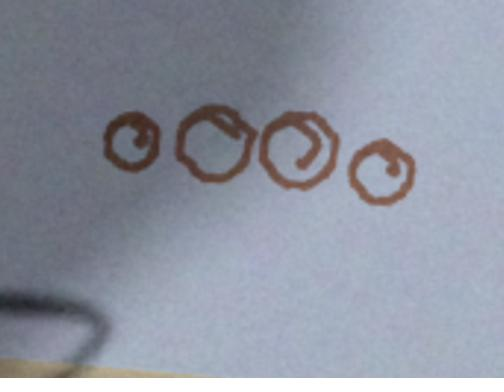

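Call:
move(
  target=[
    [0,0,0,0,0,0,1,0,0,0.018644,0,0.04094,0.307804,-0.9],
    [0,0,0,0,0,0,1,0,0,-0.009706,0,-0.000885,0.292055,-0.9],
    [0,0,0,0,0,0,1,-0.015616,0,-0.009706,0,-0.000885,0.292055,-0.9],
  ],
  speed=[0.9,0.09,0.15],
  blend=[0.003,0,0],
  cameras=[],
)

Call:
move(
  target=[
    [0,0,0,0,0,0,1,0,0,-0.018498,0,-0.02661,-0.005452,-0.9],
    [0,0,0,0,0,0,1,0,0,-0.021617,0,-0.03108,-0.005966,-0.9],
    [0,0,0,0,0,0,1,0,0,-0.021617,0,-0.03108,0.004556,-0.9],
    [0,0,0,0,0,0,1,0,0,-0.025291,0,-0.036345,0.006532,-0.9],
    [0,0,0,0,0,0,1,0,0,-0.00568,0,-0.020603,0.006532,-0.9],
    [0,0,0,0,0,0,1,0,0,-0.00343,0,-0.01746,0.008998,-0.9],
    [0,0,0,0,0,0,1,0,0,0.001005,0,-0.011266,0.009969,-0.9],
    [0,0,0,0,0,0,1,0,0,0.001005,0,-0.011266,-0.000553,-0.9],
    [0,0,0,0,0,0,1,0,0,0.004797,0,-0.00597,-0.002527,-0.9],
    [0,0,0,0,0,0,1,0,0,-0.015141,0,-0.021799,-0.002527,-0.9],
    [0,0,0,0,0,0,1,0,0,-0.016069,0,-0.023129,-0.004152,-0.9],
    [0,0,0,0,0,0,1,0,0,-0.018498,0,-0.02661,-0.005452,-0.9],
    [0,0,0,0,0,0,1,0,0,-0.031659,0,-0.045463,-0.009449,-0.9],
    [0,0,0,0,0,0,1,0,0,-0.055814,0,-0.079726,-0.016525,-0.9],
  ],
  speed=[0.06,0.04,0.1,0.035,0.1,0.035,0.035,0.1,0.035,0.1,0.035,0.035,0.06,0.06],
  blend=[0.001,0.001,0.001,0.001,0.001,0.001,0.001,0.001,0.001,0.001,0.001,0.001,0.002,0],
  cameras=[],
)

Call:
move(
  target=[
    [0,0,0,0,0,0,1,0,0,-0.003183,0,-0.004471,-0.000598,-0.9],
    [0,0,0,0,0,0,1,0,0,-0.003183,0,-0.004471,0.009924,-0.9],
    [0,0,0,0,0,0,1,0,0,-0.006721,0,-0.00944,0.012004,-0.9],
    [0,0,0,0,0,0,1,0,0,0.011459,0,0.005966,0.012004,-0.9],
    [0,0,0,0,0,0,1,0,0,0.013575,0,0.008861,0.0146,-0.9],
    [0,0,0,0,0,0,1,0,0,0.018039,0,0.014969,0.015701,-0.9],
    [0,0,0,0,0,0,1,0,0,0.018039,0,0.014969,0.005179,-0.9],
    [0,0,0,0,0,0,1,0,0,0.021693,0,0.019969,0.003099,-0.9],
    [0,0,0,0,0,0,1,0,0,0.003186,0,0.004475,0.003099,-0.9],
    [0,0,0,0,0,0,1,0,0,0.002334,0,0.003279,0.001415,-0.9],
    [0,0,0,0,0,0,1,0,0,0,0,0,0,-0.9],
    [0,0,0,0,0,0,1,0,0,-0.021412,0,-0.029811,-0.007215,-0.9],
    [0,0,0,0,0,0,1,0,0,-0.038031,0,-0.052558,-0.013518,-0.9],
  ],
  speed=[0.04,0.1,0.035,0.1,0.035,0.035,0.1,0.035,0.1,0.035,0.035,0.06,0.06],
  blend=[0.001,0.001,0.001,0.001,0.001,0.001,0.001,0.001,0.001,0.001,0.001,0.002,0],
  cameras=[],
)

Call:
move(
  target=[
    [0,0,0,0,0,0,1,0,0,-0.003329,0,-0.004516,-0.000709,-0.9],
    [0,0,0,0,0,0,1,0,0,-0.003329,0,-0.004516,0.009813,-0.9],
    [0,0,0,0,0,0,1,0,0,-0.006815,0,-0.009246,0.012022,-0.9],
    [0,0,0,0,0,0,1,0,0,0.01008,0,0.005847,0.012022,-0.9],
    [0,0,0,0,0,0,1,0,0,0.012096,0,0.00851,0.014755,-0.9],
    [0,0,0,0,0,0,1,0,0,0.016698,0,0.014587,0.01602,-0.9],
    [0,0,0,0,0,0,1,0,0,0.016698,0,0.014587,0.005498,-0.9],
    [0,0,0,0,0,0,1,0,0,0.020303,0,0.019348,0.003291,-0.9],
    [0,0,0,0,0,0,1,0,0,0.00307,0,0.004165,0.003291,-0.9],
    [0,0,0,0,0,0,1,0,0,0.002286,0,0.003101,0.001556,-0.9],
    [0,0,0,0,0,0,1,0,0,0,0,0,0,-0.9],
    [0,0,0,0,0,0,1,0,0,-0.019308,0,-0.025872,-0.00797,-0.9],
    [0,0,0,0,0,0,1,0.015616,0,-0.019308,0,-0.025872,-0.00797,-0.9],
  ],
  speed=[0.04,0.1,0.035,0.1,0.035,0.035,0.1,0.035,0.1,0.035,0.035,0.06,0.3],
  blend=[0.001,0.001,0.001,0.001,0.001,0.001,0.001,0.001,0.001,0.001,0.001,0,0],
  cameras=[],
)

Scene clock: 557.33 s.
left_arm: end_effector_position=(+0.3943, +0.3349, +0.1104) grip_measured=+1.000 grip_effort_nm=0.00 end_effector_quat_wxyz=(+0.619, -0.006, +0.785, +0.003) | right_arm: end_effector_position=(+0.2851, +0.1511, +0.0790) grip_measured=-0.642 grip_effort_nm=-1.03 end_effector_quat_wxyz=(+0.559, -0.379, +0.666, +0.319)
Joint names: [wrist pitch, wrist roll, shoulder, wrist yaw, elbow, waist]
Joint positions: left_arm=[1.014 -0.014 1.582 -0.052 0.332 -0.05 0.094] | right_arm=[1.032 0.001 2.215 -0.002 1.01 1.05 0.017]
Joint velocities: left_arm=[within noise] | right_arm=[-0.154 -0.095 -0.002 -0.022 0.012 -0.022 0]
Joint torques (N m): left_arm=[1.66 0.04 -6.32 -0.05 5.24 0.02] | right_arm=[1.51 -0.02 -11.4 0.03 4.18 -0.54]
Heat: left arm: 44 °C; right arm: 47 °C.
Joint targets: left_arm=[1.021 -0.015 1.574 -0.052 0.340 -0.050] | right_arm=[1.015 0.000 2.179 0.000 1.003 1.043]
move: off_target (right_arm); right_arm: the shoulder is farthest, 0.037 rad from its target
No camera images: "cameras" was empty.

Scene clock: 563.73 s.
left_arm: end_effector_position=(+0.3943, +0.3349, +0.1104) grip_measured=+1.000 grip_effort_nm=0.00 end_effector_quat_wxyz=(+0.619, -0.006, +0.785, +0.003) | right_arm: end_effector_position=(+0.2807, +0.1060, +0.0777) grip_measured=-0.642 grip_effort_nm=-1.03 end_effector_quat_wxyz=(+0.546, -0.374, +0.687, +0.299)
Joint names: [wrist pitch, wrist roll, shoulder, wrist yaw, elbow, waist]
Joint positions: left_arm=[1.014 -0.014 1.582 -0.052 0.332 -0.05 0.094] | right_arm=[1.026 0.001 2.088 -0.002 0.835 1.013 0.017]
Joint torques (N m): left_arm=[1.68 0.03 -6.46 -0.02 5.26 -0.05] | right_arm=[1.56 -0.01 -10.19 0.02 3.7 -0.59]
Heat: left arm: 44 °C; right arm: 47 °C.
Joint targets: left_arm=[1.021 -0.015 1.574 -0.052 0.340 -0.050] | right_arm=[1.014 0.000 2.055 0.000 0.825 1.006]
move: done
No camera images: "cameras" was empty.

Scene clock: 569.00 s.
left_arm: end_effector_position=(+0.3943, +0.3349, +0.1104) grip_measured=+1.000 grip_effort_nm=0.00 end_effector_quat_wxyz=(+0.619, -0.006, +0.785, +0.003) | right_arm: end_effector_position=(+0.2777, +0.0735, +0.0768) grip_measured=-0.642 grip_effort_nm=-1.03 end_effector_quat_wxyz=(+0.540, -0.368, +0.701, +0.285)
Joint names: [wrist pitch, wrist roll, shoulder, wrist yaw, elbow, waist]
Joint positions: left_arm=[1.014 -0.014 1.582 -0.052 0.332 -0.05 0.094] | right_arm=[1.025 0.001 2.001 -0.001 0.718 0.983 0.017]
Joint torques (N m): left_arm=[1.68 0.05 -6.48 -0.03 5.18 -0.09] | right_arm=[1.56 -0.02 -9.31 0.01 3.55 -0.58]
Heat: left arm: 44 °C; right arm: 46 °C.
Joint targets: left_arm=[1.021 -0.015 1.574 -0.052 0.340 -0.050] | right_arm=[1.015 0.000 1.970 0.000 0.709 0.976]
move: done
No camera images: "cameras" was empty.

Scene clock: 574.23 s.
left_arm: end_effector_position=(+0.3943, +0.3349, +0.1104) grip_measured=+1.000 grip_effort_nm=0.00 end_effector_quat_wxyz=(+0.619, -0.006, +0.785, +0.003) | right_arm: end_effector_position=(+0.2795, +0.0607, +0.0982) grip_measured=-0.642 grip_effort_nm=-1.03 end_effector_quat_wxyz=(+0.569, -0.351, +0.684, +0.293)
Joint names: [wrist pitch, wrist roll, shoulder, wrist yaw, elbow, waist]
Joint positions: left_arm=[1.014 -0.014 1.582 -0.052 0.332 -0.05 0.094] | right_arm=[1.114 0.001 1.957 -0.001 0.661 0.965 0.017]
Joint torques (N m): left_arm=[1.65 0.01 -6.41 -0.02 5.34 0.02] | right_arm=[2 -0.02 -8.85 0.01 3.51 -0.58]
Heat: left arm: 44 °C; right arm: 46 °C.
Joint targets: left_arm=[1.021 -0.015 1.574 -0.052 0.340 -0.050] | right_arm=[1.147 0.000 1.927 -0.001 0.651 0.958]
move: done
No camera images: "cameras" was empty.

Call:
move(
  target=[
    [0,0,0,0,0,0,1,0,0,-0.007689,0,-0.009865,0.010551,-0.9],
    [0,0,0,0,0,0,1,0,0,-0.013709,0,-0.018013,-0.005224,-0.9],
    [0,0,0,0,0,0,1,-0.015616,0,-0.013709,0,-0.018013,-0.005224,-0.9],
  ],
  speed=[0.3,0.04,0.15],
  blend=[0.003,0,0],
  cameras=[],
)

Call:
move(
  target=[
    [0,0,0,0,0,0,1,0,0,-0.019537,0,-0.025283,-0.007721,-0.9],
    [0,0,0,0,0,0,1,0,0,-0.023189,0,-0.029951,-0.008628,-0.9],
    [0,0,0,0,0,0,1,0,0,-0.023189,0,-0.029951,0.001894,-0.9],
    [0,0,0,0,0,0,1,0,0,-0.02669,0,-0.034427,0.004306,-0.9],
    [0,0,0,0,0,0,1,0,0,-0.011478,0,-0.01974,0.004306,-0.9],
    [0,0,0,0,0,0,1,0,0,-0.009572,0,-0.017372,0.007242,-0.9],
    [0,0,0,0,0,0,1,0,0,-0.004635,0,-0.011238,0.008797,-0.9],
    [0,0,0,0,0,0,1,0,0,-0.004635,0,-0.011238,-0.001725,-0.9],
    [0,0,0,0,0,0,1,0,0,-0.001013,0,-0.006737,-0.004136,-0.9],
    [0,0,0,0,0,0,1,0,0,-0.016574,0,-0.021495,-0.004136,-0.9],
    [0,0,0,0,0,0,1,0,0,-0.017275,0,-0.022391,-0.005935,-0.9],
    [0,0,0,0,0,0,1,0,0,-0.019537,0,-0.025283,-0.007721,-0.9],
    [0,0,0,0,0,0,1,0,0,-0.037473,0,-0.047986,-0.01709,-0.9],
    [0,0,0,0,0,0,1,0.015616,0,-0.037473,0,-0.047986,-0.01709,-0.9],
  ],
  speed=[0.06,0.04,0.1,0.035,0.1,0.035,0.035,0.1,0.035,0.1,0.035,0.035,0.06,0.3],
  blend=[0.001,0.001,0.001,0.001,0.001,0.001,0.001,0.001,0.001,0.001,0.001,0.001,0,0],
  cameras=[],
)

Call:
move(
  target=[0,0,0,0,0,0,1,0,0,0,0,0,-0.26,-0.9],
  speed=0.9,
  cameras=["cam_above"],
)

Call:
zoom_image(
  camera="cam_above",
  region=[205, 305, 365, 405],
)

Scene clock: 578.17 s.
left_arm: end_effector_position=(+0.3943, +0.3349, +0.1104) grip_measured=+1.000 grip_effort_nm=0.00 end_effector_quat_wxyz=(+0.619, -0.006, +0.785, +0.003) | right_arm: end_effector_position=(+0.2750, +0.0444, +0.0759) grip_measured=-0.642 grip_effort_nm=-1.03 end_effector_quat_wxyz=(+0.536, -0.361, +0.713, +0.272)
Joint names: [wrist pitch, wrist roll, shoulder, wrist yaw, elbow, waist]
Joint positions: left_arm=[1.014 -0.014 1.582 -0.052 0.332 -0.05 0.094] | right_arm=[1.028 0.001 1.926 -0.001 0.618 0.953 0.017]
Joint torques (N m): left_arm=[1.64 0.03 -6.48 -0.07 5.3 -0.05] | right_arm=[1.51 -0.02 -8.55 0.02 3.67 -0.54]
Heat: left arm: 44 °C; right arm: 46 °C.
Joint targets: left_arm=[1.021 -0.015 1.574 -0.052 0.340 -0.050] | right_arm=[1.014 0.000 1.897 -0.001 0.611 0.947]
move: done
No camera images: "cameras" was empty.

Scene clock: 584.13 s.
left_arm: end_effector_position=(+0.3943, +0.3349, +0.1104) grip_measured=+1.000 grip_effort_nm=0.00 end_effector_quat_wxyz=(+0.619, -0.006, +0.785, +0.003) | right_arm: end_effector_position=(+0.2757, +0.0168, +0.0972) grip_measured=-0.642 grip_effort_nm=-1.03 end_effector_quat_wxyz=(+0.566, -0.338, +0.701, +0.274)
Joint names: [wrist pitch, wrist roll, shoulder, wrist yaw, elbow, waist]
Joint positions: left_arm=[1.014 -0.014 1.582 -0.052 0.332 -0.05 0.094] | right_arm=[1.114 0.001 1.839 -0.001 0.514 0.916 0.017]
Joint torques (N m): left_arm=[1.65 0.05 -6.3 -0.06 5.23 -0.18] | right_arm=[1.96 -0.02 -7.62 0.01 3.4 -0.58]
Heat: left arm: 44 °C; right arm: 46 °C.
Joint targets: left_arm=[1.021 -0.015 1.574 -0.052 0.340 -0.050] | right_arm=[1.147 0.000 1.813 0.000 0.504 0.909]
move: done
No camera images: "cameras" was empty.

Scene clock: 585.23 s.
left_arm: end_effector_position=(+0.3943, +0.3349, +0.1104) grip_measured=+1.000 grip_effort_nm=0.00 end_effector_quat_wxyz=(+0.619, -0.006, +0.785, +0.003) | right_arm: end_effector_position=(+0.4262, -0.2002, +0.0974) grip_measured=-0.642 grip_effort_nm=-1.03 end_effector_quat_wxyz=(+0.621, -0.118, +0.769, +0.095)
Joint names: [wrist pitch, wrist roll, shoulder, wrist yaw, elbow, waist]
Joint positions: left_arm=[1.014 -0.014 1.582 -0.052 0.332 -0.05 0.094] | right_arm=[1.115 0.001 1.839 0.007 0.514 0.327 0.017]
Joint torques (N m): left_arm=[1.67 0.05 -6.37 -0.04 5.23 -0.08] | right_arm=[1.96 -0.02 -7.62 -0.06 3.38 0.13]
Heat: left arm: 44 °C; right arm: 46 °C.
Joint targets: left_arm=[1.021 -0.015 1.574 -0.052 0.340 -0.050] | right_arm=[1.147 0.000 1.813 0.000 0.504 0.331]
move: done
Images, in order (width x height): cam_above 672x504.

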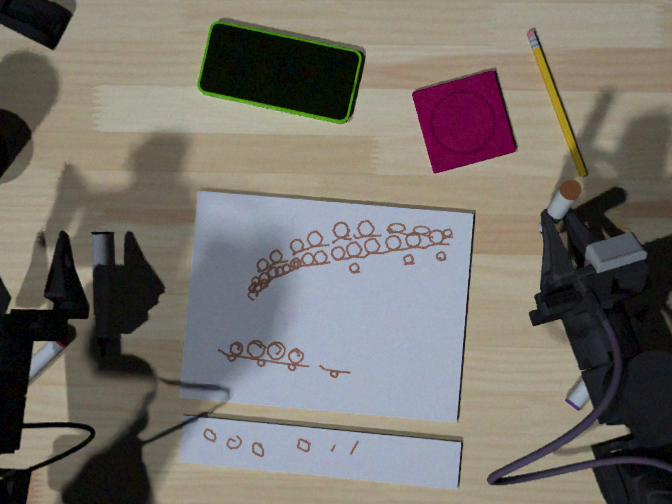

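Scaled by 3.150 from the camera's 672x504 image, which has a finer 960x720 frame.

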